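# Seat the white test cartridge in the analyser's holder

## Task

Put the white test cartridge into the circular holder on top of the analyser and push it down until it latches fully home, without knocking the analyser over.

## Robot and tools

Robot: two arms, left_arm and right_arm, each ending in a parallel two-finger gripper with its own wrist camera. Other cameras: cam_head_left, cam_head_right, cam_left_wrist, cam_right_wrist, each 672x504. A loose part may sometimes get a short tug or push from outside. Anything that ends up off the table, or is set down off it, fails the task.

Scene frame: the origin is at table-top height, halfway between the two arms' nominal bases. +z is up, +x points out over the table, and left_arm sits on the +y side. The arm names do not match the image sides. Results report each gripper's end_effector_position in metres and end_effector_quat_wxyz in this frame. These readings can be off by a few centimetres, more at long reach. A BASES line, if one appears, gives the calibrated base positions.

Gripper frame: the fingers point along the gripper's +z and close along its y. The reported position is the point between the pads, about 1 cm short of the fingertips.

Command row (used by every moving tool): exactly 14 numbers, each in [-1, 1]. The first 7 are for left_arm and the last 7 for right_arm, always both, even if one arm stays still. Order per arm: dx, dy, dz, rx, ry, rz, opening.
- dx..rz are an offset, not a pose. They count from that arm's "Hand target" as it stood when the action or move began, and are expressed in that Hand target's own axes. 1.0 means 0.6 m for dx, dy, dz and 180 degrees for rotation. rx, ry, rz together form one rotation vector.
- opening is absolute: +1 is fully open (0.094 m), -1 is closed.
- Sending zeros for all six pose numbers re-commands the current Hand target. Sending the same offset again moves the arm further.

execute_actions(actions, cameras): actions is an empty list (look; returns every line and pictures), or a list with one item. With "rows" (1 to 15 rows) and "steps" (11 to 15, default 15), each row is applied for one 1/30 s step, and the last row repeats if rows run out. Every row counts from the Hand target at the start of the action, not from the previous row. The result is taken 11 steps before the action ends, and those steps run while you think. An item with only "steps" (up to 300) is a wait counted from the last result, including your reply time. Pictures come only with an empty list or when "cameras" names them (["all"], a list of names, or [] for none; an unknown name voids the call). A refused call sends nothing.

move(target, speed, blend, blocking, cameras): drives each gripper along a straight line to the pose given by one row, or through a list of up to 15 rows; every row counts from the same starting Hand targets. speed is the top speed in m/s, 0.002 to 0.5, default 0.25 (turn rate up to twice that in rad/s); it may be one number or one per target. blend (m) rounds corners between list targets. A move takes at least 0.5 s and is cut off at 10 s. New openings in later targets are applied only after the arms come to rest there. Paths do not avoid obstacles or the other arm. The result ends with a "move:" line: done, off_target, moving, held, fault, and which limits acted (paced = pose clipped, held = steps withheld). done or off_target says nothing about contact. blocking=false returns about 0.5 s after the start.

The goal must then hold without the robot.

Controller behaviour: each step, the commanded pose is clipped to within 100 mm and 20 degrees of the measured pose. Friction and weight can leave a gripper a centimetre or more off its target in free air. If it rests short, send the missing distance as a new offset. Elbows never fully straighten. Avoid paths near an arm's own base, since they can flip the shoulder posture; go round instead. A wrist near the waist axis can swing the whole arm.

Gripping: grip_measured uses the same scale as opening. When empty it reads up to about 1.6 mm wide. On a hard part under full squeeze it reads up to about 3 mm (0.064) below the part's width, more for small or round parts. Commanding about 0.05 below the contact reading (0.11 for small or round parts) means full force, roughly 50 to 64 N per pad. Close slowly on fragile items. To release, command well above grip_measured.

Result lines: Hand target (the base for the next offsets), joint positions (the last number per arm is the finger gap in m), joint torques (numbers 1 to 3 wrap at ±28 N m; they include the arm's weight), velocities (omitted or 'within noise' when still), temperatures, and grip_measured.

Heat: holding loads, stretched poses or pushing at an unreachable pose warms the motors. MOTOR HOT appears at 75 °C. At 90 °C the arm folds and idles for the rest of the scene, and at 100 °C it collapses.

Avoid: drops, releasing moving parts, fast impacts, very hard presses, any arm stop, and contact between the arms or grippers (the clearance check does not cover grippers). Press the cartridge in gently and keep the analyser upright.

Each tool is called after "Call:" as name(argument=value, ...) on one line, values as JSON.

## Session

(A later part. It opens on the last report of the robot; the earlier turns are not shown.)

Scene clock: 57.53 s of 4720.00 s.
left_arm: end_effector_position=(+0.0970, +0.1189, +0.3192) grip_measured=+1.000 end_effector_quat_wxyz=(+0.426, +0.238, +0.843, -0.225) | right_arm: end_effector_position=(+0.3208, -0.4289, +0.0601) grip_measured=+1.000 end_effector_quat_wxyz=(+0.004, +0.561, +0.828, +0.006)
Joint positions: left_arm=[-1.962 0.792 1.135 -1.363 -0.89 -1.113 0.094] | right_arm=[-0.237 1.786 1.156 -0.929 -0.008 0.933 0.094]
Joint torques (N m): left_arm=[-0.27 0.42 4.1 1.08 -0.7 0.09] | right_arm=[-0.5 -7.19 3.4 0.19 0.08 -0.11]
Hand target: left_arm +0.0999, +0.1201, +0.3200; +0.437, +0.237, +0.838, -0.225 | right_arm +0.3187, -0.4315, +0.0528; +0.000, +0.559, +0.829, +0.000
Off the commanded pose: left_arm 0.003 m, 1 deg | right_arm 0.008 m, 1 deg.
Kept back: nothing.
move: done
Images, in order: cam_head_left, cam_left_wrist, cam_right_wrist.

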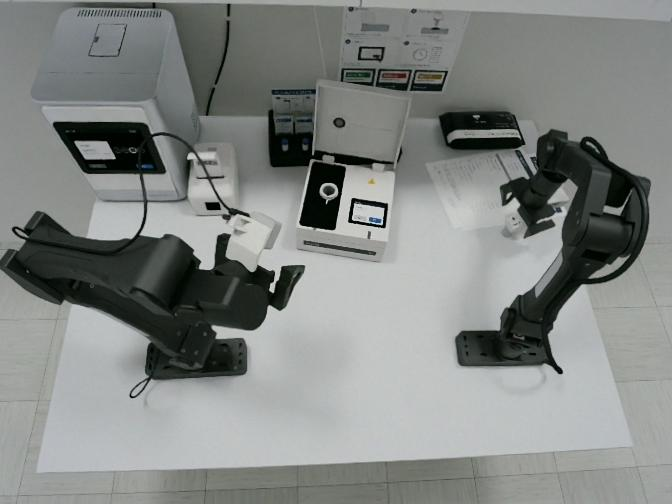

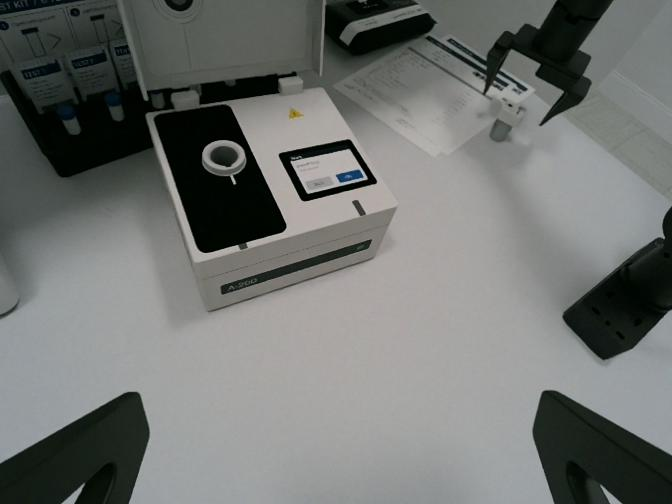

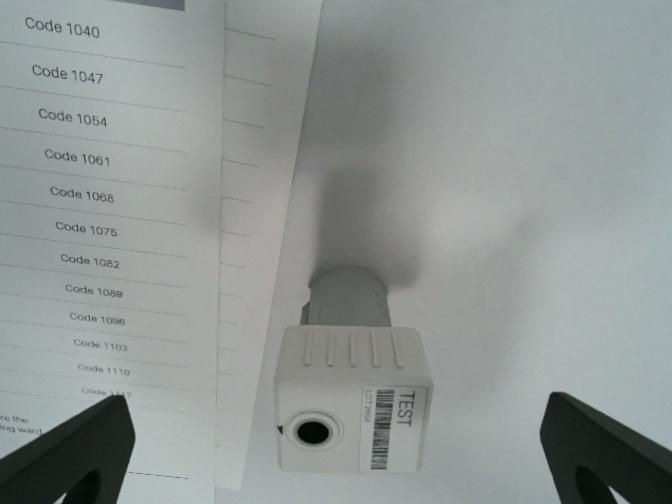

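Call:
move(target=[[0,0,0,0,0,0,1, 0,-0.0033,0.0192,0,0,0,1],[0,0,0,0,0,0,1, 0,-0.0033,0.0192,0,0,0,-0.02]], speed=0.1, cameras=["cam_head_left","cam_left_wrist","cam_right_wrist"])

Call:
zoom_image(camera="cam_left_wrist", region=[480, 70, 580, 170])

Call:
zoom_image(camera="cam_right_wrist", region=[200, 320, 480, 504])

Scene clock: 62.70 s of 4720.00 s.
left_arm: end_effector_position=(+0.0970, +0.1188, +0.3193) grip_measured=+1.000 end_effector_quat_wxyz=(+0.426, +0.238, +0.843, -0.225) | right_arm: end_effector_position=(+0.3197, -0.4299, +0.0488) grip_measured=-0.017 end_effector_quat_wxyz=(+0.005, +0.561, +0.828, +0.006)
Joint positions: left_arm=[-1.962 0.792 1.135 -1.362 -0.89 -1.112 0.094] | right_arm=[-0.241 1.799 1.123 -0.881 -0.008 0.93 0.046]
Joint torques (N m): left_arm=[-0.25 0.42 4.08 1.08 -0.7 0.08] | right_arm=[-0.55 -7.13 3.33 0.22 0.07 -0.11]
Hand target: left_arm +0.0999, +0.1201, +0.3200; +0.437, +0.237, +0.838, -0.225 | right_arm +0.3168, -0.4322, +0.0412; +0.000, +0.559, +0.829, +0.000
Off the commanded pose: left_arm 0.003 m, 1 deg | right_arm 0.008 m, 1 deg.
Kept back: nothing.
move: done
Images, in order: cam_head_left, cam_left_wrist, cam_right_wrist.

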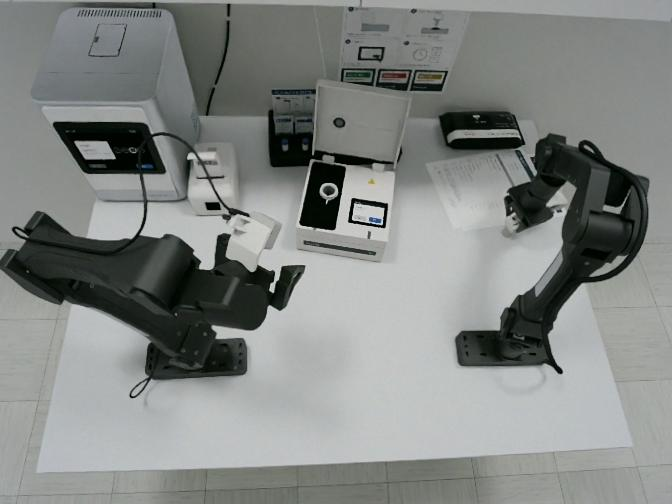

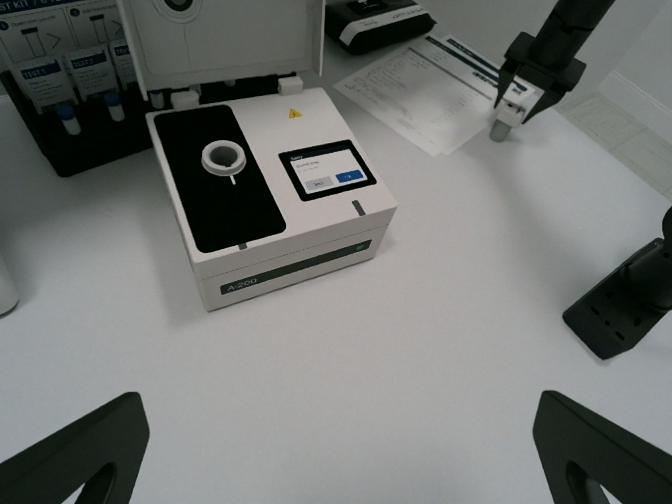

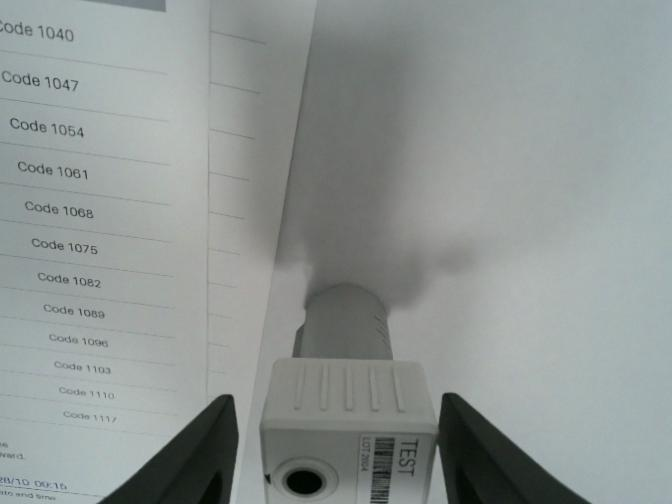

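Scaled by 5.040.

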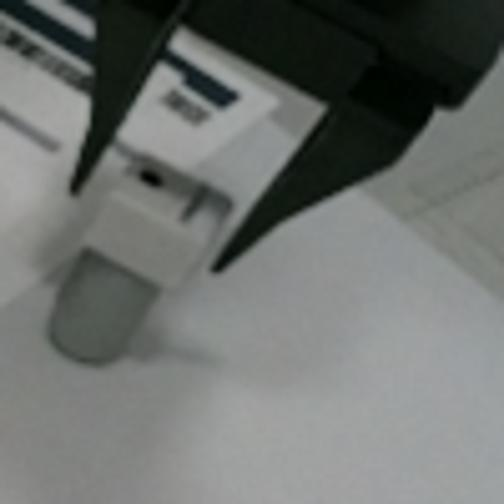

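Scaled by 1.800.

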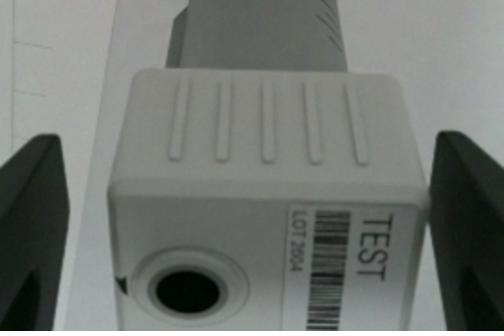

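Call:
zoom_image(camera="cam_head_left", region=[490, 170, 580, 250])

Scaled by 5.600.

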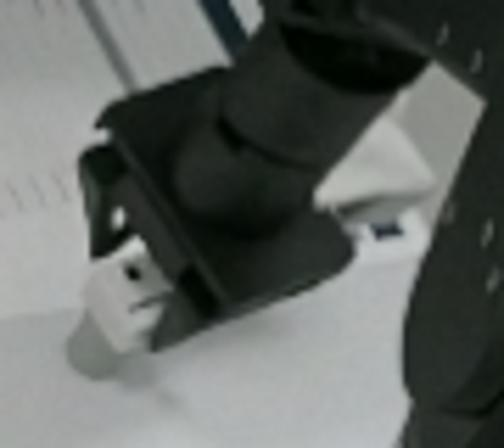

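Call:
move(target=[0,0,0,0,0,0,1, 0,-0.006,0,0,0,0,-0.05], speed=0.05, cameras=["cam_left_wrist","cam_right_wrist"])

Call:
zoom_image(camera="cam_right_wrist", region=[200, 320, 480, 504])

Call:
zoom_image(camera="cam_left_wrist", region=[480, 70, 560, 150])

Scene clock: 66.03 s of 4720.00 s.
left_arm: end_effector_position=(+0.0969, +0.1188, +0.3193) grip_measured=+1.000 end_effector_quat_wxyz=(+0.426, +0.238, +0.843, -0.226) | right_arm: end_effector_position=(+0.3158, -0.4311, +0.0461) grip_measured=-0.047 end_effector_quat_wxyz=(+0.001, +0.561, +0.828, +0.005)
Joint positions: left_arm=[-1.962 0.792 1.135 -1.362 -0.89 -1.112 0.094] | right_arm=[-0.248 1.799 1.111 -0.878 -0.008 0.923 0.045]
Joint torques (N m): left_arm=[-0.25 0.42 4.1 1.07 -0.7 0.09] | right_arm=[-0.65 -7.98 3.21 0.2 0.07 -0.14]
Hand target: left_arm +0.0998, +0.1201, +0.3200; +0.437, +0.237, +0.838, -0.225 | right_arm +0.3134, -0.4336, +0.0411; +0.000, +0.559, +0.829, +0.000
Off the commanded pose: left_arm 0.003 m, 1 deg | right_arm 0.006 m, 1 deg.
Kept back: nothing.
move: done
Images, in order: cam_left_wrist, cam_right_wrist.

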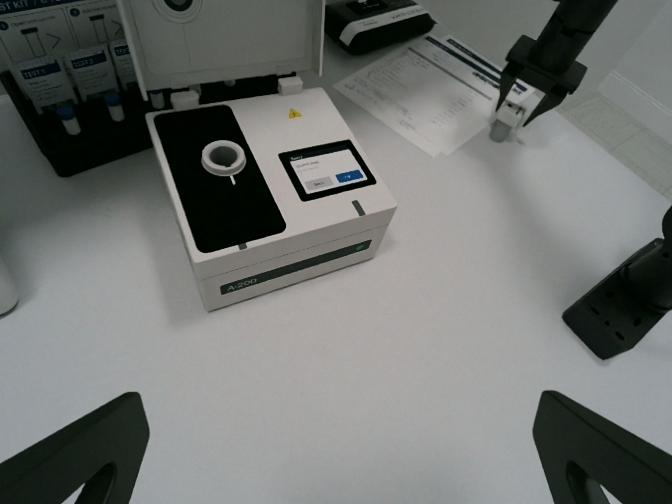

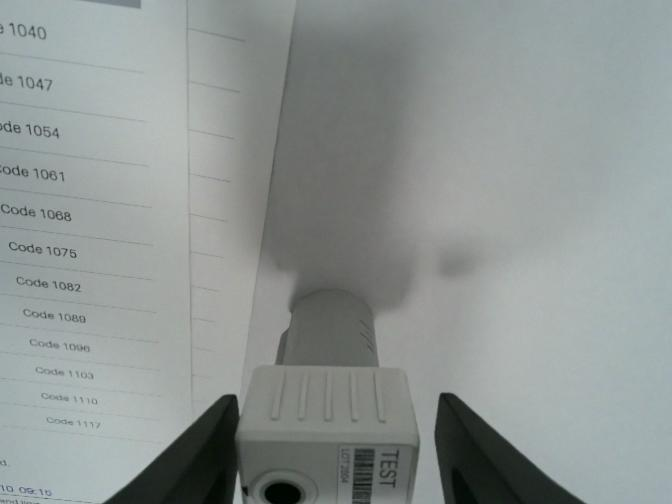

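Scaled by 1.800.

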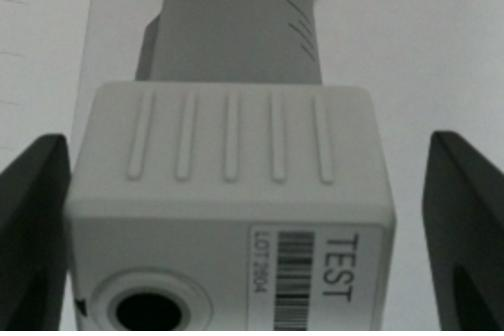

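Scaled by 6.300.

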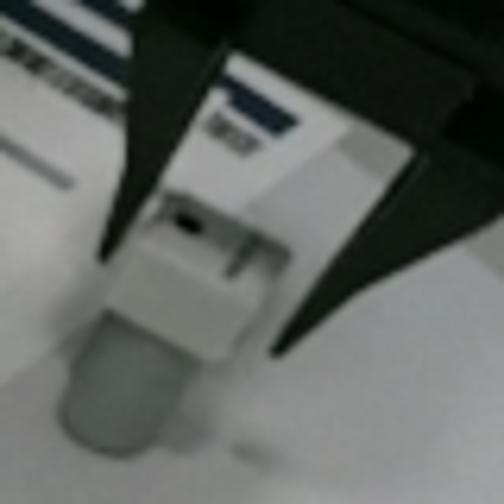

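Call:
move(target=[0,0,0,0,0,0,1, 0,0.005,-0.006,0,0,0,-0.05], speed=0.05, cameras=["cam_left_wrist","cam_right_wrist"])

Call:
zoom_image(camera="cam_right_wrist", region=[200, 320, 480, 504])

Call:
zoom_image(camera="cam_left_wrist", region=[480, 70, 560, 150])

Scene clock: 67.47 s of 4720.00 s.
left_arm: end_effector_position=(+0.0969, +0.1188, +0.3193) grip_measured=+1.000 end_effector_quat_wxyz=(+0.426, +0.238, +0.843, -0.226) | right_arm: end_effector_position=(+0.3158, -0.4311, +0.0461) grip_measured=-0.047 end_effector_quat_wxyz=(+0.001, +0.561, +0.828, +0.005)
Joint positions: left_arm=[-1.962 0.792 1.135 -1.362 -0.89 -1.112 0.094] | right_arm=[-0.248 1.799 1.111 -0.878 -0.008 0.923 0.045]
Joint torques (N m): left_arm=[-0.27 0.43 4.11 1.07 -0.7 0.09] | right_arm=[0.02 -7.72 4.7 0.01 0.07 -0.05]
Hand target: left_arm +0.0998, +0.1201, +0.3200; +0.437, +0.237, +0.838, -0.225 | right_arm +0.3161, -0.4324, +0.0448; +0.000, +0.559, +0.829, +0.000
Off the commanded pose: left_arm 0.003 m, 1 deg | right_arm 0.002 m, 1 deg.
Kept back: nothing.
move: done
Images, in order: cam_left_wrist, cam_right_wrist.

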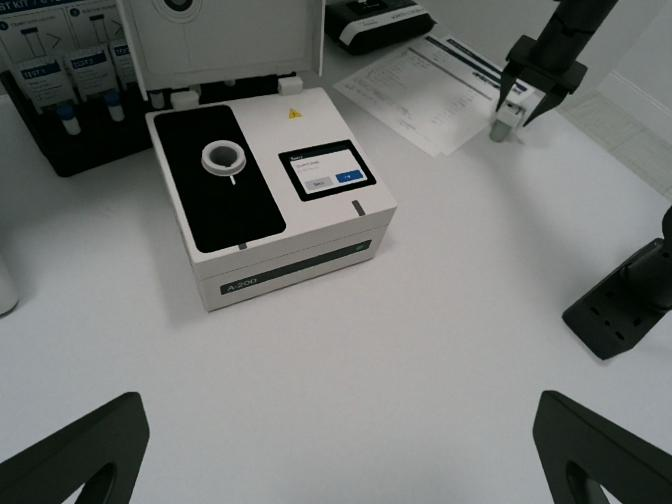

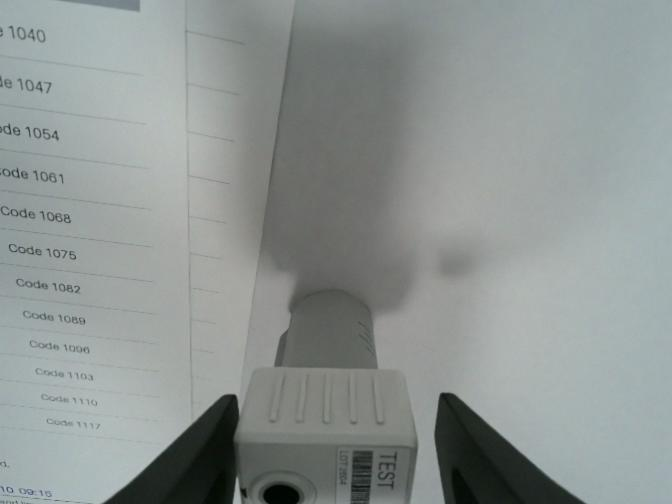

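Scaled by 1.800.

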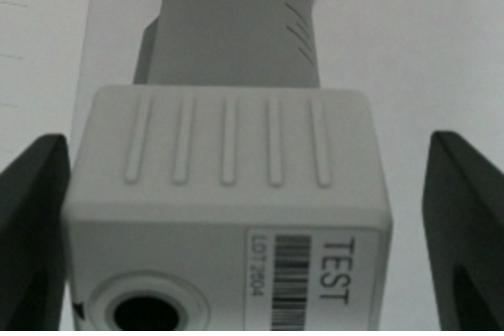

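Scaled by 6.300.

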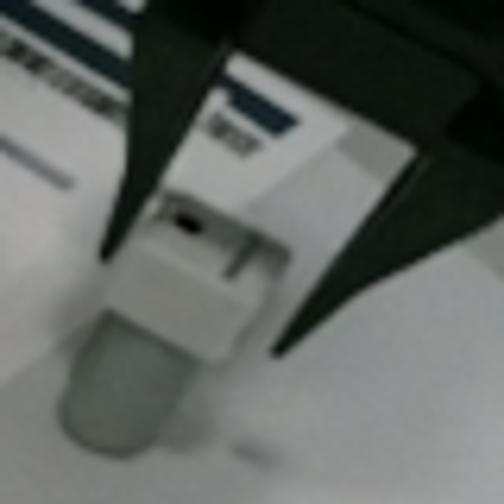

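Call:
move(target=[0,0,0,0,0,0,1, 0,0.0083,-0.01,0,0,0,-0.05], speed=0.05, cameras=["cam_left_wrist","cam_right_wrist"])

Call:
zoom_image(camera="cam_right_wrist", region=[200, 320, 480, 504])

Call:
zoom_image(camera="cam_left_wrist", region=[480, 70, 560, 150])

Scene clock: 69.30 s of 4720.00 s.
left_arm: end_effector_position=(+0.0969, +0.1188, +0.3193) grip_measured=+1.000 end_effector_quat_wxyz=(+0.426, +0.238, +0.843, -0.226) | right_arm: end_effector_position=(+0.3130, -0.4287, +0.0461) grip_measured=-0.047 end_effector_quat_wxyz=(-0.005, +0.559, +0.829, +0.002)
Joint positions: left_arm=[-1.962 0.792 1.135 -1.362 -0.89 -1.112 0.094] | right_arm=[-0.243 1.799 1.111 -0.892 -0.008 0.923 0.045]
Joint velocities: left_arm=[within noise] | right_arm=[-0.007 -0.027 0.012 -0.037 -0.168 -0.022 0]
Joint torques (N m): left_arm=[-0.25 0.42 4.11 1.07 -0.7 0.09] | right_arm=[0.4 -7.43 7.27 -0.12 0.08 0.04]
Hand target: left_arm +0.0999, +0.1201, +0.3200; +0.437, +0.237, +0.838, -0.225 | right_arm +0.3208, -0.4305, +0.0508; +0.000, +0.559, +0.829, +0.000
Off the commanded pose: left_arm 0.003 m, 1 deg | right_arm 0.009 m, 1 deg.
Kept back: nothing.
move: done
Images, in order: cam_left_wrist, cam_right_wrist.

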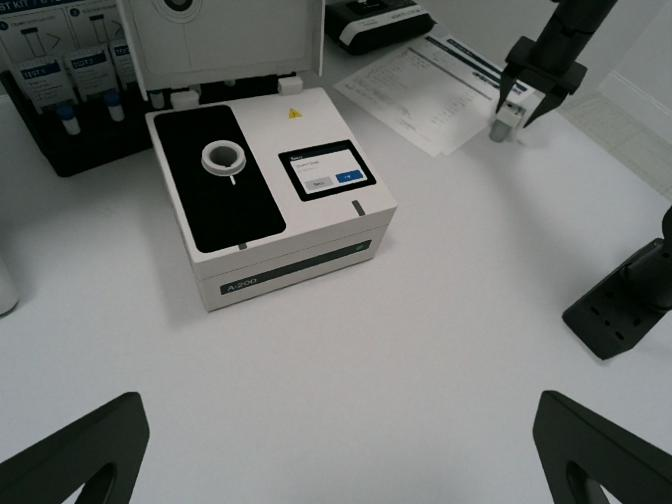

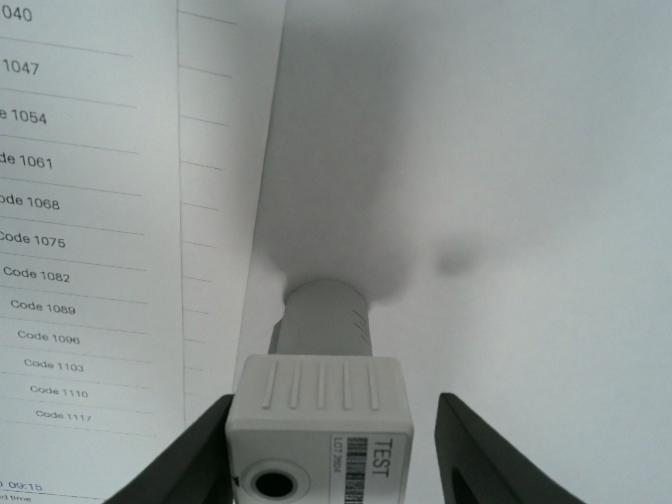

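Scaled by 1.800.

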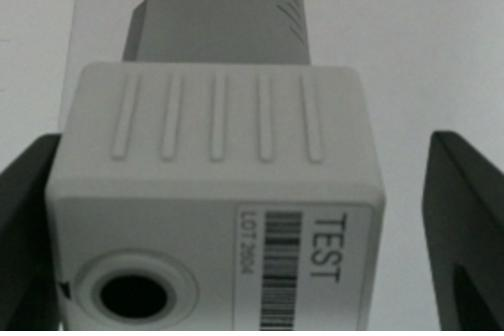

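Scaled by 6.300.

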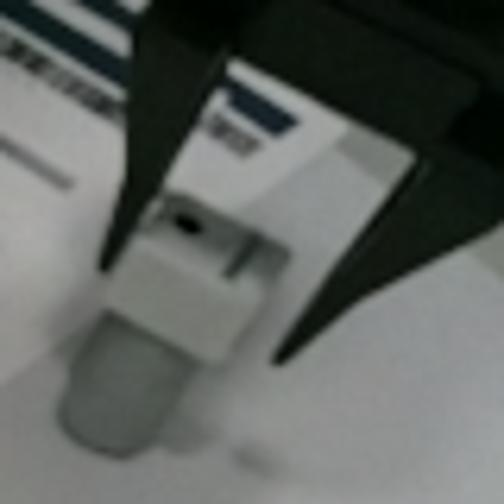

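Call:
move(target=[[0,0,0,0,0,0,1, -0.0003,-0.0091,-0.057,0,0,0,0.2],[0,0,0,0,0,0,1, -0.0002,-0.0107,0.0165,0,0,0,0.2]], speed=0.1, cameras=["cam_left_wrist","cam_right_wrist"])

Call:
zoom_image(camera="cam_right_wrist", region=[200, 320, 480, 504])

Call:
zoom_image(camera="cam_left_wrist", region=[480, 70, 560, 150])

Scene clock: 72.77 s of 4720.00 s.
left_arm: end_effector_position=(+0.0969, +0.1187, +0.3194) grip_measured=+1.000 end_effector_quat_wxyz=(+0.426, +0.238, +0.843, -0.226) | right_arm: end_effector_position=(+0.3175, -0.4306, +0.0482) grip_measured=+0.197 end_effector_quat_wxyz=(+0.004, +0.559, +0.829, +0.006)
Joint positions: left_arm=[-1.962 0.792 1.135 -1.362 -0.89 -1.112 0.094] | right_arm=[-0.245 1.794 1.115 -0.88 -0.008 0.923 0.056]
Joint torques (N m): left_arm=[-0.25 0.42 4.1 1.07 -0.7 0.09] | right_arm=[-0.5 -7.13 3.32 0.2 0.07 -0.08]
Hand target: left_arm +0.0998, +0.1201, +0.3200; +0.437, +0.237, +0.838, -0.225 | right_arm +0.3150, -0.4331, +0.0410; +0.000, +0.559, +0.829, +0.000
Off the commanded pose: left_arm 0.003 m, 1 deg | right_arm 0.008 m, 1 deg.
Kept back: nothing.
move: done
Images, in order: cam_left_wrist, cam_right_wrist.

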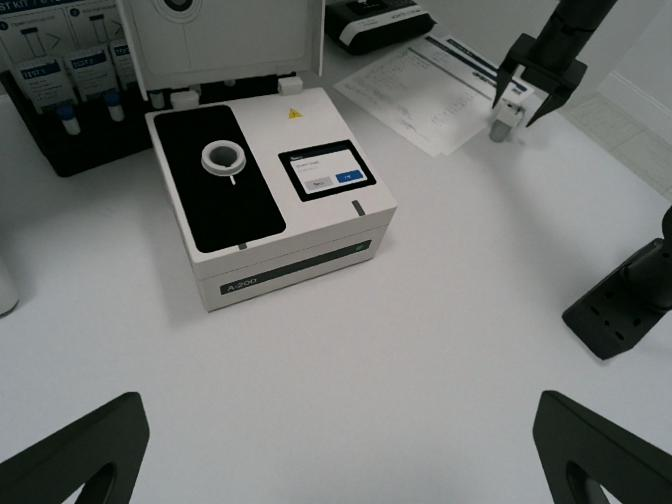

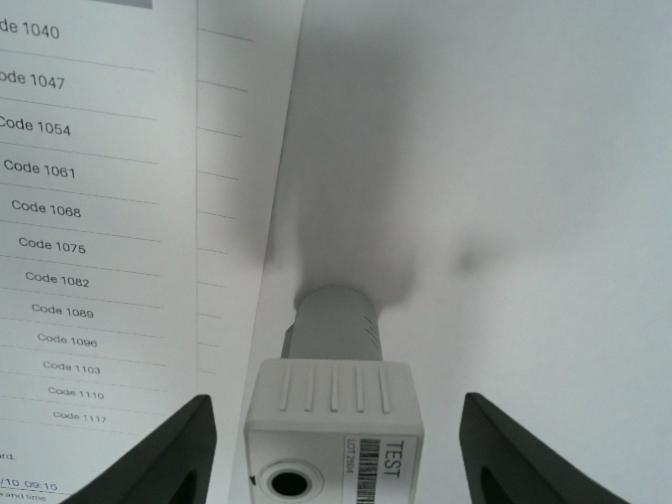

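Scaled by 1.800.

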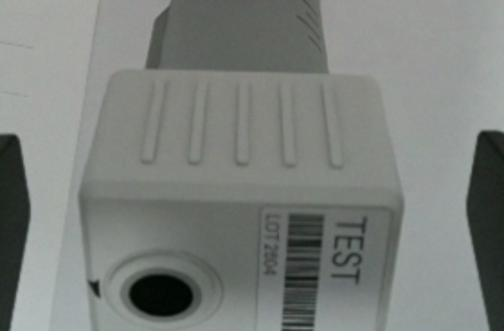

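Scaled by 6.300.

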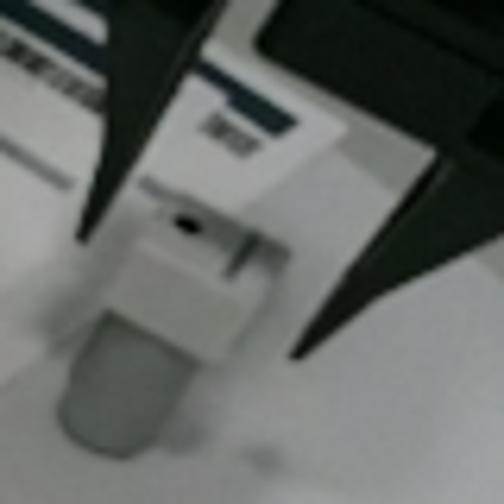

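Call:
execute_actions(actions=[{"rows":[[0,0,0,0,0,0,1,0,0,0,0,0,0,0.17],[0,0,0,0,0,0,1,0,0,0,0,0,0,0.14],[0,0,0,0,0,0,1,0,0,0,0,0,0,0.11],[0,0,0,0,0,0,1,0,0,0,0,0,0,0.08],[0,0,0,0,0,0,1,0,0,0,0,0,0,0.05],[0,0,0,0,0,0,1,0,0,0,0,0,0,0.02],[0,0,0,0,0,0,1,0,0,0,0,0,0,-0.01],[0,0,0,0,0,0,1,0,0,0,0,0,0,-0.04],[0,0,0,0,0,0,1,0,0,0,0,0,0,-0.07],[0,0,0,0,0,0,1,0,0,0,0,0,0,-0.1],[0,0,0,0,0,0,1,0,0,0,0,0,0,-0.13],[0,0,0,0,0,0,1,0,0,0,0,0,0,-0.15],[0,0,0,0,0,0,1,0,0,0,0,0,0,-0.17],[0,0,0,0,0,0,1,0,0,0,0,0,0,-0.19],[0,0,0,0,0,0,1,0,0,0,0,0,0,-0.21]],"steps":15}])

Call:
execute_actions(actions=[{"rows":[[0,0,0,0,0,0,1,0,0,0,0,0,0,-0.22],[0,0,0,0,0,0,1,0,0,0,0,0,0,-0.23],[0,0,0,0,0,0,1,0,0,0,0,0,0,-0.24],[0,0,0,0,0,0,1,0,0,0,0,0,0,-0.25],[0,0,0,0,0,0,1,0,0,0,0,0,0,-0.26],[0,0,0,0,0,0,1,0,0,0,0,0,0,-0.27],[0,0,0,0,0,0,1,0,0,0,0,0,0,-0.28],[0,0,0,0,0,0,1,0,0,0,0,0,0,-0.29],[0,0,0,0,0,0,1,0,0,0,0,0,0,-0.3],[0,0,0,0,0,0,1,0,0,0,0,0,0,-0.31],[0,0,0,0,0,0,1,0,0,0,0,0,0,-0.32],[0,0,0,0,0,0,1,0,0,0,0,0,0,-0.33],[0,0,0,0,0,0,1,0,0,0,0,0,0,-0.34],[0,0,0,0,0,0,1,0,0,0,0,0,0,-0.35],[0,0,0,0,0,0,1,0,0,0,0,0,0,-0.36]],"steps":15}], cameras=["cam_left_wrist","cam_right_wrist"])

Scene clock: 75.63 s of 4720.00 s.
Steps of this call (1-82: nothing new was sent; 83-86: this action's first 4). Readings (end_effector_position of left_arm | right_arm):
83: (+0.0969, +0.1187, +0.3194) | (+0.3179, -0.4307, +0.0482)
84: (+0.0969, +0.1187, +0.3194) | (+0.3179, -0.4307, +0.0482)
86: the state above

Scene clock: 76.13 s of 4720.00 s.
left_arm: end_effector_position=(+0.0969, +0.1187, +0.3194) grip_measured=+1.000 end_effector_quat_wxyz=(+0.426, +0.238, +0.843, -0.226) | right_arm: end_effector_position=(+0.3179, -0.4307, +0.0482) grip_measured=-0.242 end_effector_quat_wxyz=(+0.005, +0.559, +0.829, +0.006)
Joint positions: left_arm=[-1.962 0.792 1.135 -1.362 -0.89 -1.112 0.094] | right_arm=[-0.245 1.794 1.115 -0.878 -0.008 0.923 0.036]
Joint velocities: left_arm=[within noise] | right_arm=[-0.042 -0.002 0.002 0.051 0.066 0.007 -0.012]
Joint torques (N m): left_arm=[-0.25 0.42 4.1 1.07 -0.7 0.08] | right_arm=[-0.47 -7.2 3.29 0.21 0.06 -0.1]
Hand target: left_arm +0.0998, +0.1201, +0.3200; +0.437, +0.237, +0.838, -0.225 | right_arm +0.3150, -0.4331, +0.0410; +0.000, +0.559, +0.829, +0.000
Off your previous action's commanded pose at its last step (step 11 of this call): left_arm 0.003 m, 1 deg | right_arm 0.008 m, 1 deg.
Steps of this call (1-11: your previous action's last 11; 12-15: this action's first 4). Readings (end_effector_position of left_arm | right_arm):
12: (+0.0969, +0.1187, +0.3194) | (+0.3179, -0.4307, +0.0482)
13: (+0.0969, +0.1187, +0.3194) | (+0.3179, -0.4307, +0.0482)
15: the state above
Images, in order: cam_left_wrist, cam_right_wrist.

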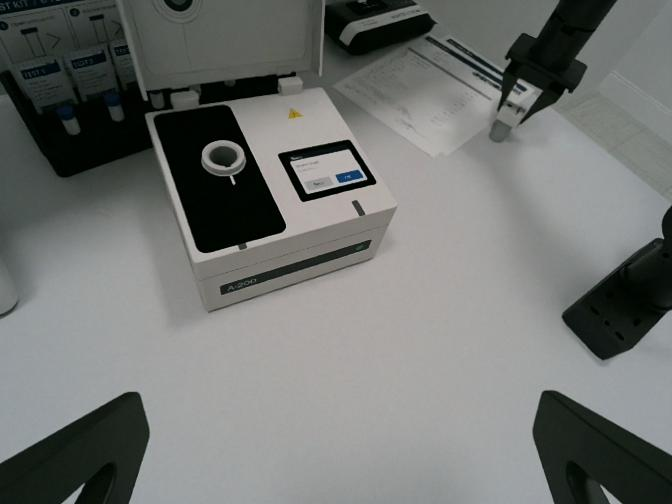

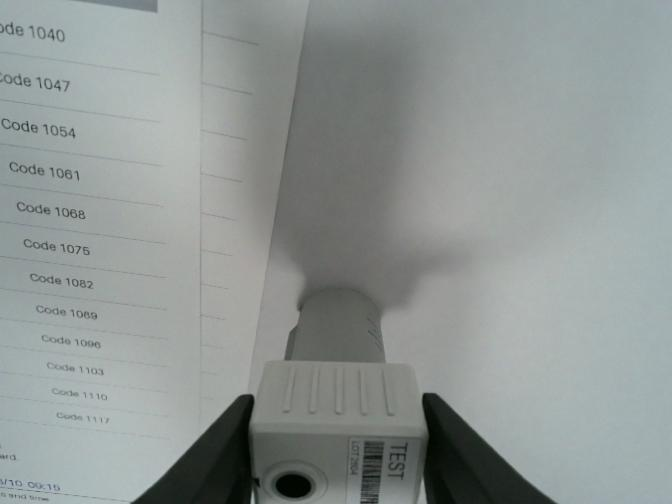

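Call:
execute_actions(actions=[{"rows":[[0,0,0,0,0,0,1,0,0,0,0,0,0,-0.37],[0,0,0,0,0,0,1,0,0,0,0,0,0,-0.38],[0,0,0,0,0,0,1,0,0,0,0,0,0,-0.39],[0,0,0,0,0,0,1,0,0,0,0,0,0,-0.4],[0,0,0,0,0,0,1,0,0,0,0,0,0,-0.41],[0,0,0,0,0,0,1,0,0,0,0,0,0,-0.42],[0,0,0,0,0,0,1,0,0,0,0,0,0,-0.43],[0,0,0,0,0,0,1,0,0,0,0,0,0,-0.44],[0,0,0,0,0,0,1,0,0,0,0,0,0,-0.45],[0,0,0,0,0,0,1,0,0,0,0,0,0,-0.46],[0,0,0,0,0,0,1,0,0,0,0,0,0,-0.47],[0,0,0,0,0,0,1,0,0,0,0,0,0,-0.48],[0,0,0,0,0,0,1,0,0,0,0,0,0,-0.49],[0,0,0,0,0,0,1,0,0,0,0,0,0,-0.5],[0,0,0,0,0,0,1,0,0,0,0,0,0,-0.5]],"steps":15}])

Call:
wait(seconds=0.6, cameras=["cam_left_wrist","cam_right_wrist"])

Scene clock: 77.03 s of 4720.00 s.
Off your previous action's commanded pose at its last step (step 11 of this call): left_arm 0.003 m, 1 deg | right_arm 0.008 m, 1 deg.
Steps of this call (1-11: your previous action's last 11; 12-23: nothing new was sent; 24-27: this action's first 4). Readings (end_effector_position of left_arm | right_arm):
24: (+0.0969, +0.1187, +0.3194) | (+0.3179, -0.4307, +0.0482)
25: (+0.0969, +0.1187, +0.3194) | (+0.3179, -0.4307, +0.0482)
27: the state above

Scene clock: 78.00 s of 4720.00 s.
left_arm: end_effector_position=(+0.0969, +0.1187, +0.3194) grip_measured=+1.000 end_effector_quat_wxyz=(+0.426, +0.238, +0.843, -0.226) | right_arm: end_effector_position=(+0.3179, -0.4307, +0.0482) grip_measured=-0.298 end_effector_quat_wxyz=(+0.005, +0.559, +0.829, +0.006)
Joint positions: left_arm=[-1.962 0.792 1.135 -1.362 -0.89 -1.112 0.094] | right_arm=[-0.245 1.794 1.115 -0.878 -0.008 0.923 0.033]
Joint torques (N m): left_arm=[-0.25 0.42 4.1 1.07 -0.7 0.09] | right_arm=[-0.54 -7.19 3.3 0.19 0.07 -0.11]
Hand target: left_arm +0.0998, +0.1201, +0.3200; +0.437, +0.237, +0.838, -0.225 | right_arm +0.3150, -0.4331, +0.0410; +0.000, +0.559, +0.829, +0.000
Off the commanded pose: left_arm 0.003 m, 1 deg | right_arm 0.008 m, 1 deg.
Steps of this call (1-11: your previous action's last 11; 12-29: nothing new was sent). Readings (end_effector_position of left_arm | right_arm):
1: (+0.0969, +0.1187, +0.3194) | (+0.3179, -0.4307, +0.0482)
2: (+0.0969, +0.1187, +0.3194) | (+0.3179, -0.4307, +0.0482)
4: (+0.0969, +0.1187, +0.3194) | (+0.3179, -0.4307, +0.0482)
8: (+0.0969, +0.1187, +0.3194) | (+0.3179, -0.4307, +0.0482)
29: the state above
Images, in order: cam_left_wrist, cam_right_wrist.

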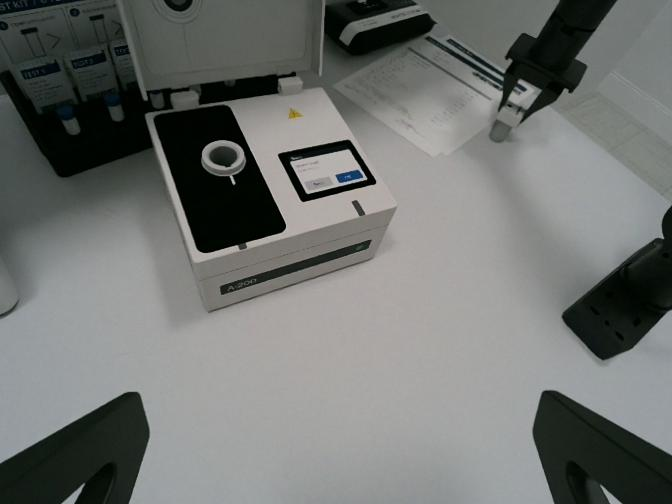

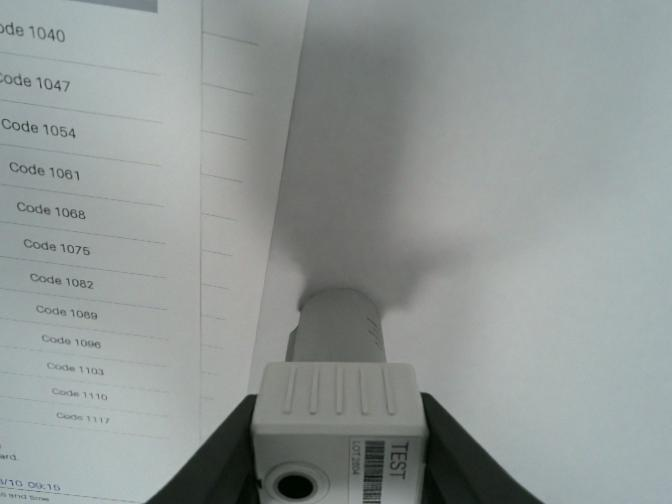

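Call:
zoom_image(camera="cam_right_wrist", region=[200, 280, 480, 504])

Call:
zoom_image(camera="cam_left_wrist", region=[480, 70, 560, 150])

Scaled by 1.800.

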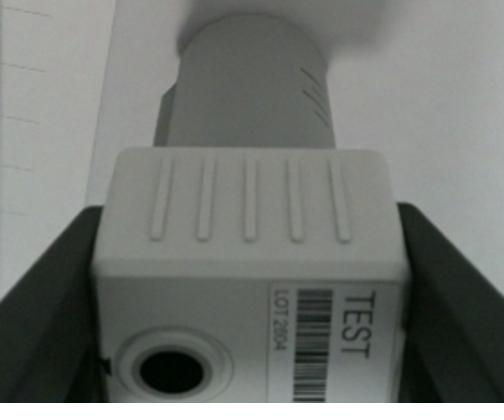

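Scaled by 6.300.

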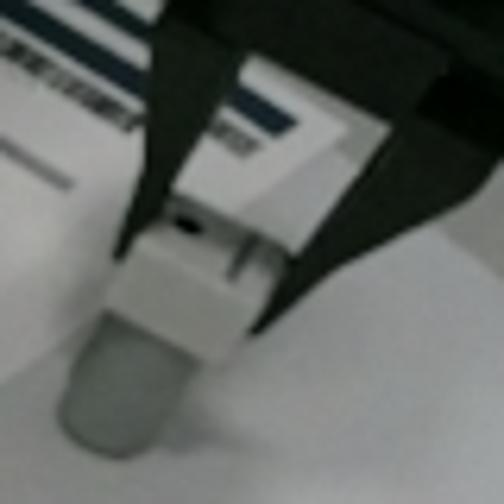

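Call:
move(target=[[0,0,0,0,0,0,1, 0,0,0,0,0,0,0.2],[0,0,0,0,0,0,1, 0,0,-0.1217,0,0,0,0.2],[0,0,0,0,0,0,1, 0,0,-0.1217,0,-0.1389,0,0.4]], speed=0.15, cameras=["cam_head_left","cam_left_wrist","cam_right_wrist"])

Call:
zoom_image(camera="cam_left_wrist", region=[460, 40, 600, 160])

Scene clock: 104.60 s of 4720.00 s.
left_arm: end_effector_position=(+0.0969, +0.1187, +0.3194) grip_measured=+1.000 end_effector_quat_wxyz=(+0.426, +0.238, +0.843, -0.226) | right_arm: end_effector_position=(+0.3144, -0.4304, +0.1049) grip_measured=+0.397 end_effector_quat_wxyz=(+0.156, +0.542, +0.817, -0.122)
Joint positions: left_arm=[-1.962 0.792 1.135 -1.362 -0.89 -1.112 0.094] | right_arm=[-0.031 1.58 1.051 -0.889 0.37 1.092 0.066]
Joint torques (N m): left_arm=[-0.25 0.42 4.1 1.07 -0.7 0.09] | right_arm=[0.36 -10.55 3.6 0.47 0.42 0.07]
Hand target: left_arm +0.0998, +0.1201, +0.3200; +0.437, +0.237, +0.838, -0.225 | right_arm +0.3149, -0.4332, +0.1140; +0.180, +0.546, +0.809, -0.121
Off the commanded pose: left_arm 0.003 m, 1 deg | right_arm 0.010 m, 3 deg.
Kept back: nothing.
move: off_target (right_arm); target 3's new opening was sent with right_arm's hand 0.010 m and 3 deg from that target
Images, in order: cam_head_left, cam_left_wrist, cam_right_wrist.

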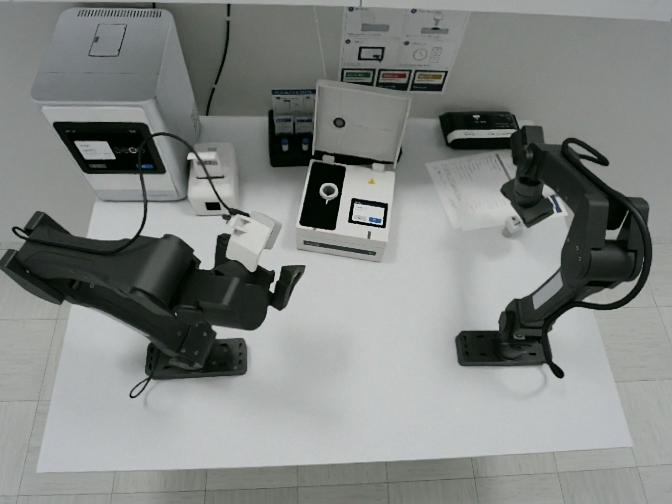

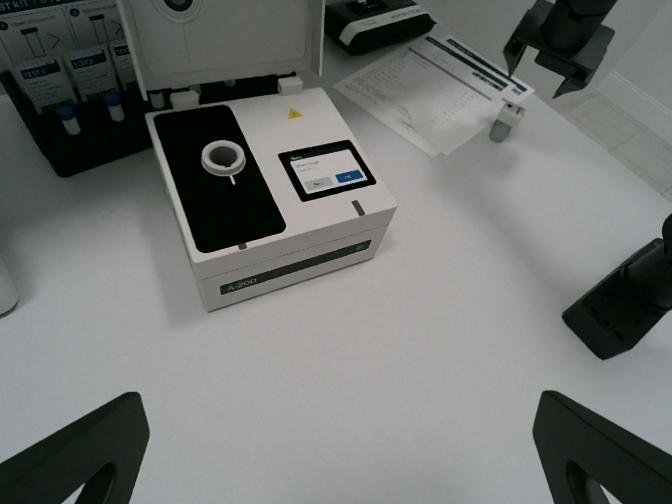

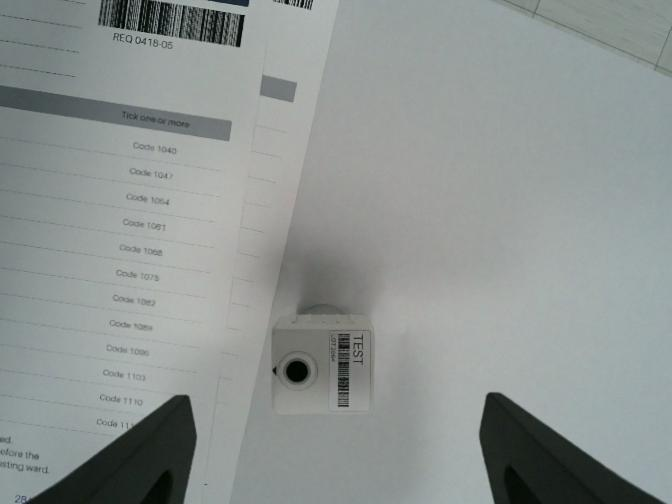

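Scaled by 3.600.

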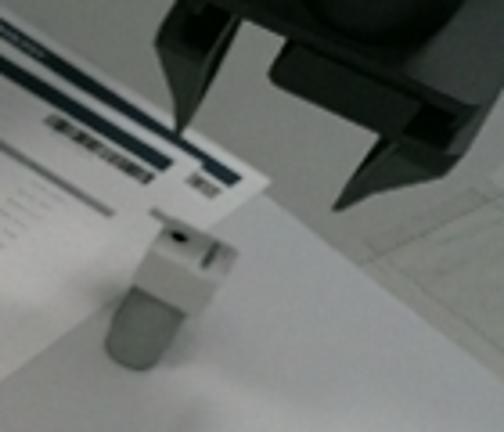

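Call:
execute_actions(actions=[], cameras=["all"])

Scene clock: 107.67 s of 4720.00 s.
left_arm: end_effector_position=(+0.0969, +0.1187, +0.3194) grip_measured=+1.000 end_effector_quat_wxyz=(+0.426, +0.238, +0.843, -0.226) | right_arm: end_effector_position=(+0.3144, -0.4305, +0.1048) grip_measured=+0.397 end_effector_quat_wxyz=(+0.156, +0.542, +0.817, -0.122)
Joint positions: left_arm=[-1.962 0.792 1.135 -1.362 -0.89 -1.112 0.094] | right_arm=[-0.031 1.58 1.05 -0.889 0.37 1.092 0.066]
Joint velocities: within noise
Joint torques (N m): left_arm=[-0.25 0.42 4.1 1.07 -0.7 0.08] | right_arm=[0.42 -10.55 3.6 0.45 0.43 0.07]
Motor temperatures (°C): left_arm=[26 29 25 26 25 25 21] | right_arm=[24 31 30 29 25 20 23]
Heat: left arm: 29 °C; right arm: 31 °C.
Hand target: left_arm +0.0999, +0.1201, +0.3200; +0.437, +0.237, +0.838, -0.225 | right_arm +0.3148, -0.4332, +0.1139; +0.180, +0.546, +0.810, -0.121
Off the commanded pose: left_arm 0.003 m, 1 deg | right_arm 0.010 m, 3 deg.
Steps of this call (1-92: nothing new was sent). Readings (end_effector_position of left_arm | right_arm):
1: (+0.0969, +0.1187, +0.3194) | (+0.3144, -0.4304, +0.1049)
2: (+0.0969, +0.1187, +0.3194) | (+0.3144, -0.4304, +0.1049)
4: (+0.0969, +0.1187, +0.3194) | (+0.3144, -0.4304, +0.1049)
8: (+0.0969, +0.1187, +0.3194) | (+0.3144, -0.4304, +0.1049)
92: the state above

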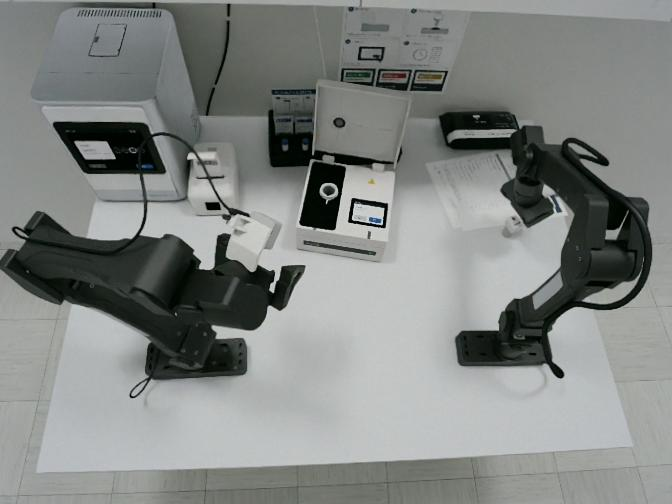

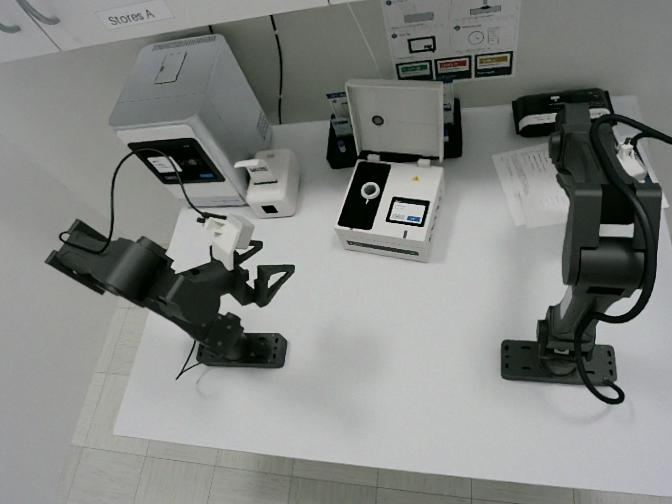

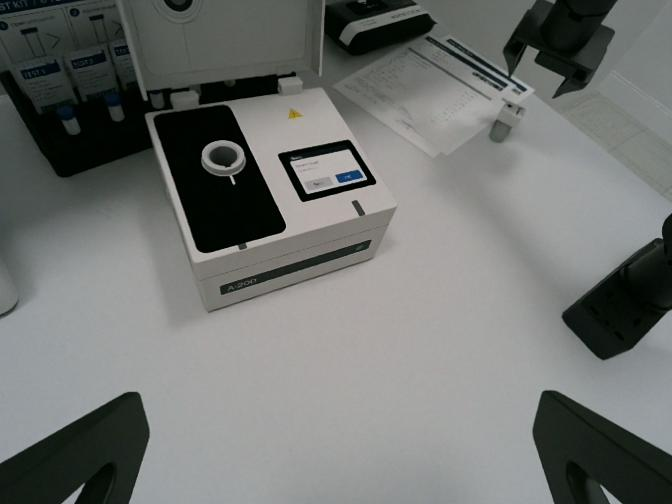

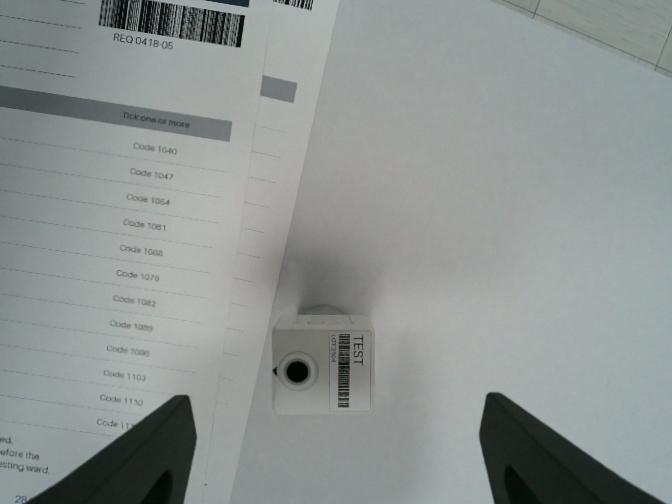

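Call:
move(target=[0,0,0,0,0,0,1,0.0512,0.0027,0.1062,0,0,0,0.3], speed=0.1, cameras=["cam_left_wrist","cam_right_wrist"])

Scene clock: 110.87 s of 4720.00 s.
left_arm: end_effector_position=(+0.0969, +0.1187, +0.3194) grip_measured=+1.000 end_effector_quat_wxyz=(+0.426, +0.238, +0.843, -0.226) | right_arm: end_effector_position=(+0.3175, -0.4295, +0.0473) grip_measured=+0.303 end_effector_quat_wxyz=(+0.176, +0.545, +0.812, -0.110)
Joint positions: left_arm=[-1.962 0.792 1.135 -1.362 -0.89 -1.112 0.094] | right_arm=[-0.026 1.649 0.865 -0.59 0.371 1.099 0.061]
Joint torques (N m): left_arm=[-0.27 0.42 4.1 1.07 -0.7 0.09] | right_arm=[0.44 -6.01 3.45 0.54 0.43 0.07]
Hand target: left_arm +0.0999, +0.1201, +0.3200; +0.437, +0.237, +0.838, -0.225 | right_arm +0.3161, -0.4317, +0.0432; +0.180, +0.546, +0.809, -0.121
Off the commanded pose: left_arm 0.003 m, 1 deg | right_arm 0.005 m, 1 deg.
Kept back: nothing.
move: done
Images, in order: cam_left_wrist, cam_right_wrist.

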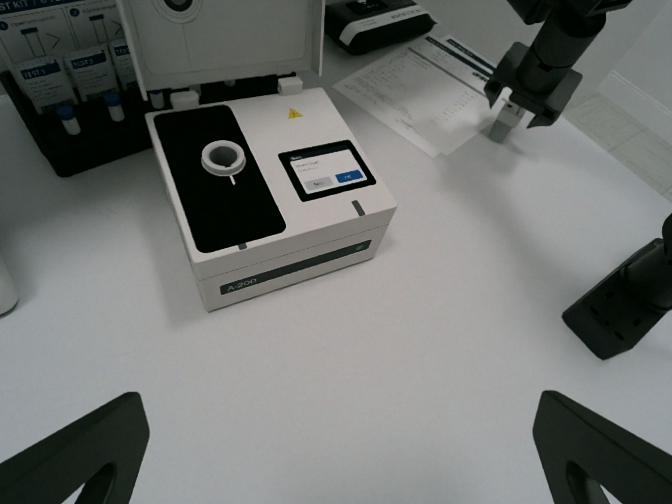

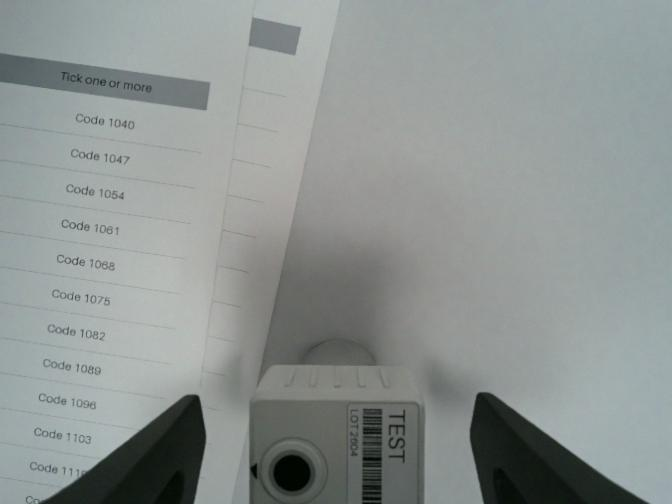

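Call:
move(target=[[0,0,0,0,0,0,1,-0.0212,0,-0.0454,0,0,0,0.3],[0,0,0,0,0,0,1,-0.0028,0.0005,-0.0059,0,0,0,0.3]], speed=0.1, cameras=["cam_left_wrist","cam_right_wrist"])

Scene clock: 113.40 s of 4720.00 s.
left_arm: end_effector_position=(+0.0969, +0.1187, +0.3194) grip_measured=+1.000 end_effector_quat_wxyz=(+0.426, +0.238, +0.843, -0.226) | right_arm: end_effector_position=(+0.3183, -0.4296, +0.0512) grip_measured=+0.303 end_effector_quat_wxyz=(+0.176, +0.545, +0.812, -0.111)
Joint positions: left_arm=[-1.962 0.792 1.135 -1.362 -0.89 -1.112 0.094] | right_arm=[-0.026 1.645 0.878 -0.608 0.372 1.099 0.061]
Joint torques (N m): left_arm=[-0.25 0.42 4.1 1.07 -0.7 0.09] | right_arm=[0.55 -6.32 3.22 0.53 0.43 0.06]
Hand target: left_arm +0.0999, +0.1201, +0.3200; +0.437, +0.237, +0.838, -0.225 | right_arm +0.3163, -0.4316, +0.0471; +0.180, +0.546, +0.810, -0.121
Off the commanded pose: left_arm 0.003 m, 1 deg | right_arm 0.005 m, 1 deg.
Kept back: nothing.
move: done
Images, in order: cam_left_wrist, cam_right_wrist.

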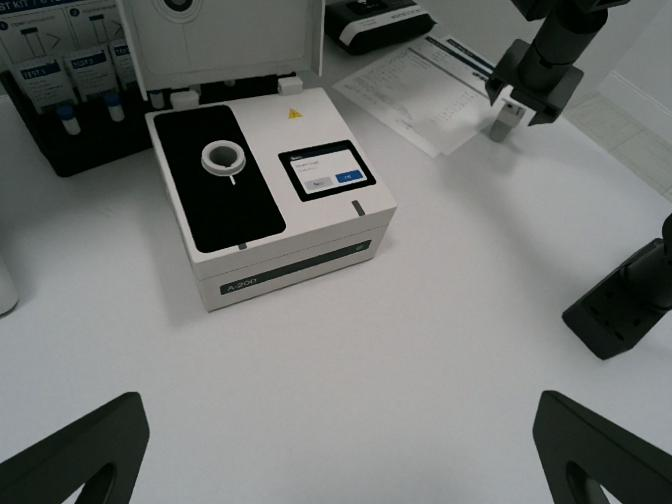

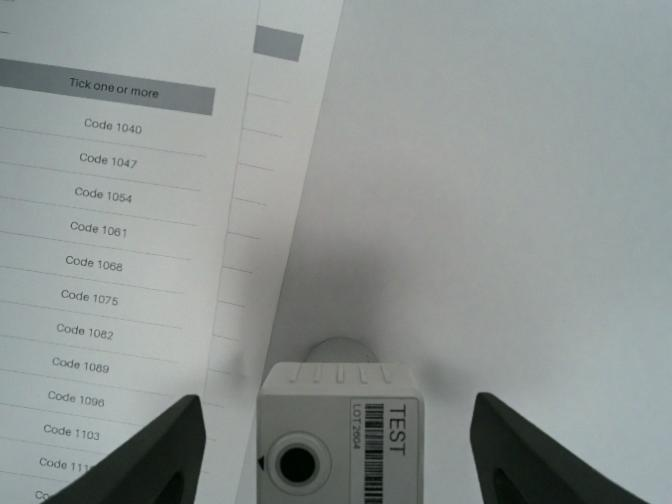

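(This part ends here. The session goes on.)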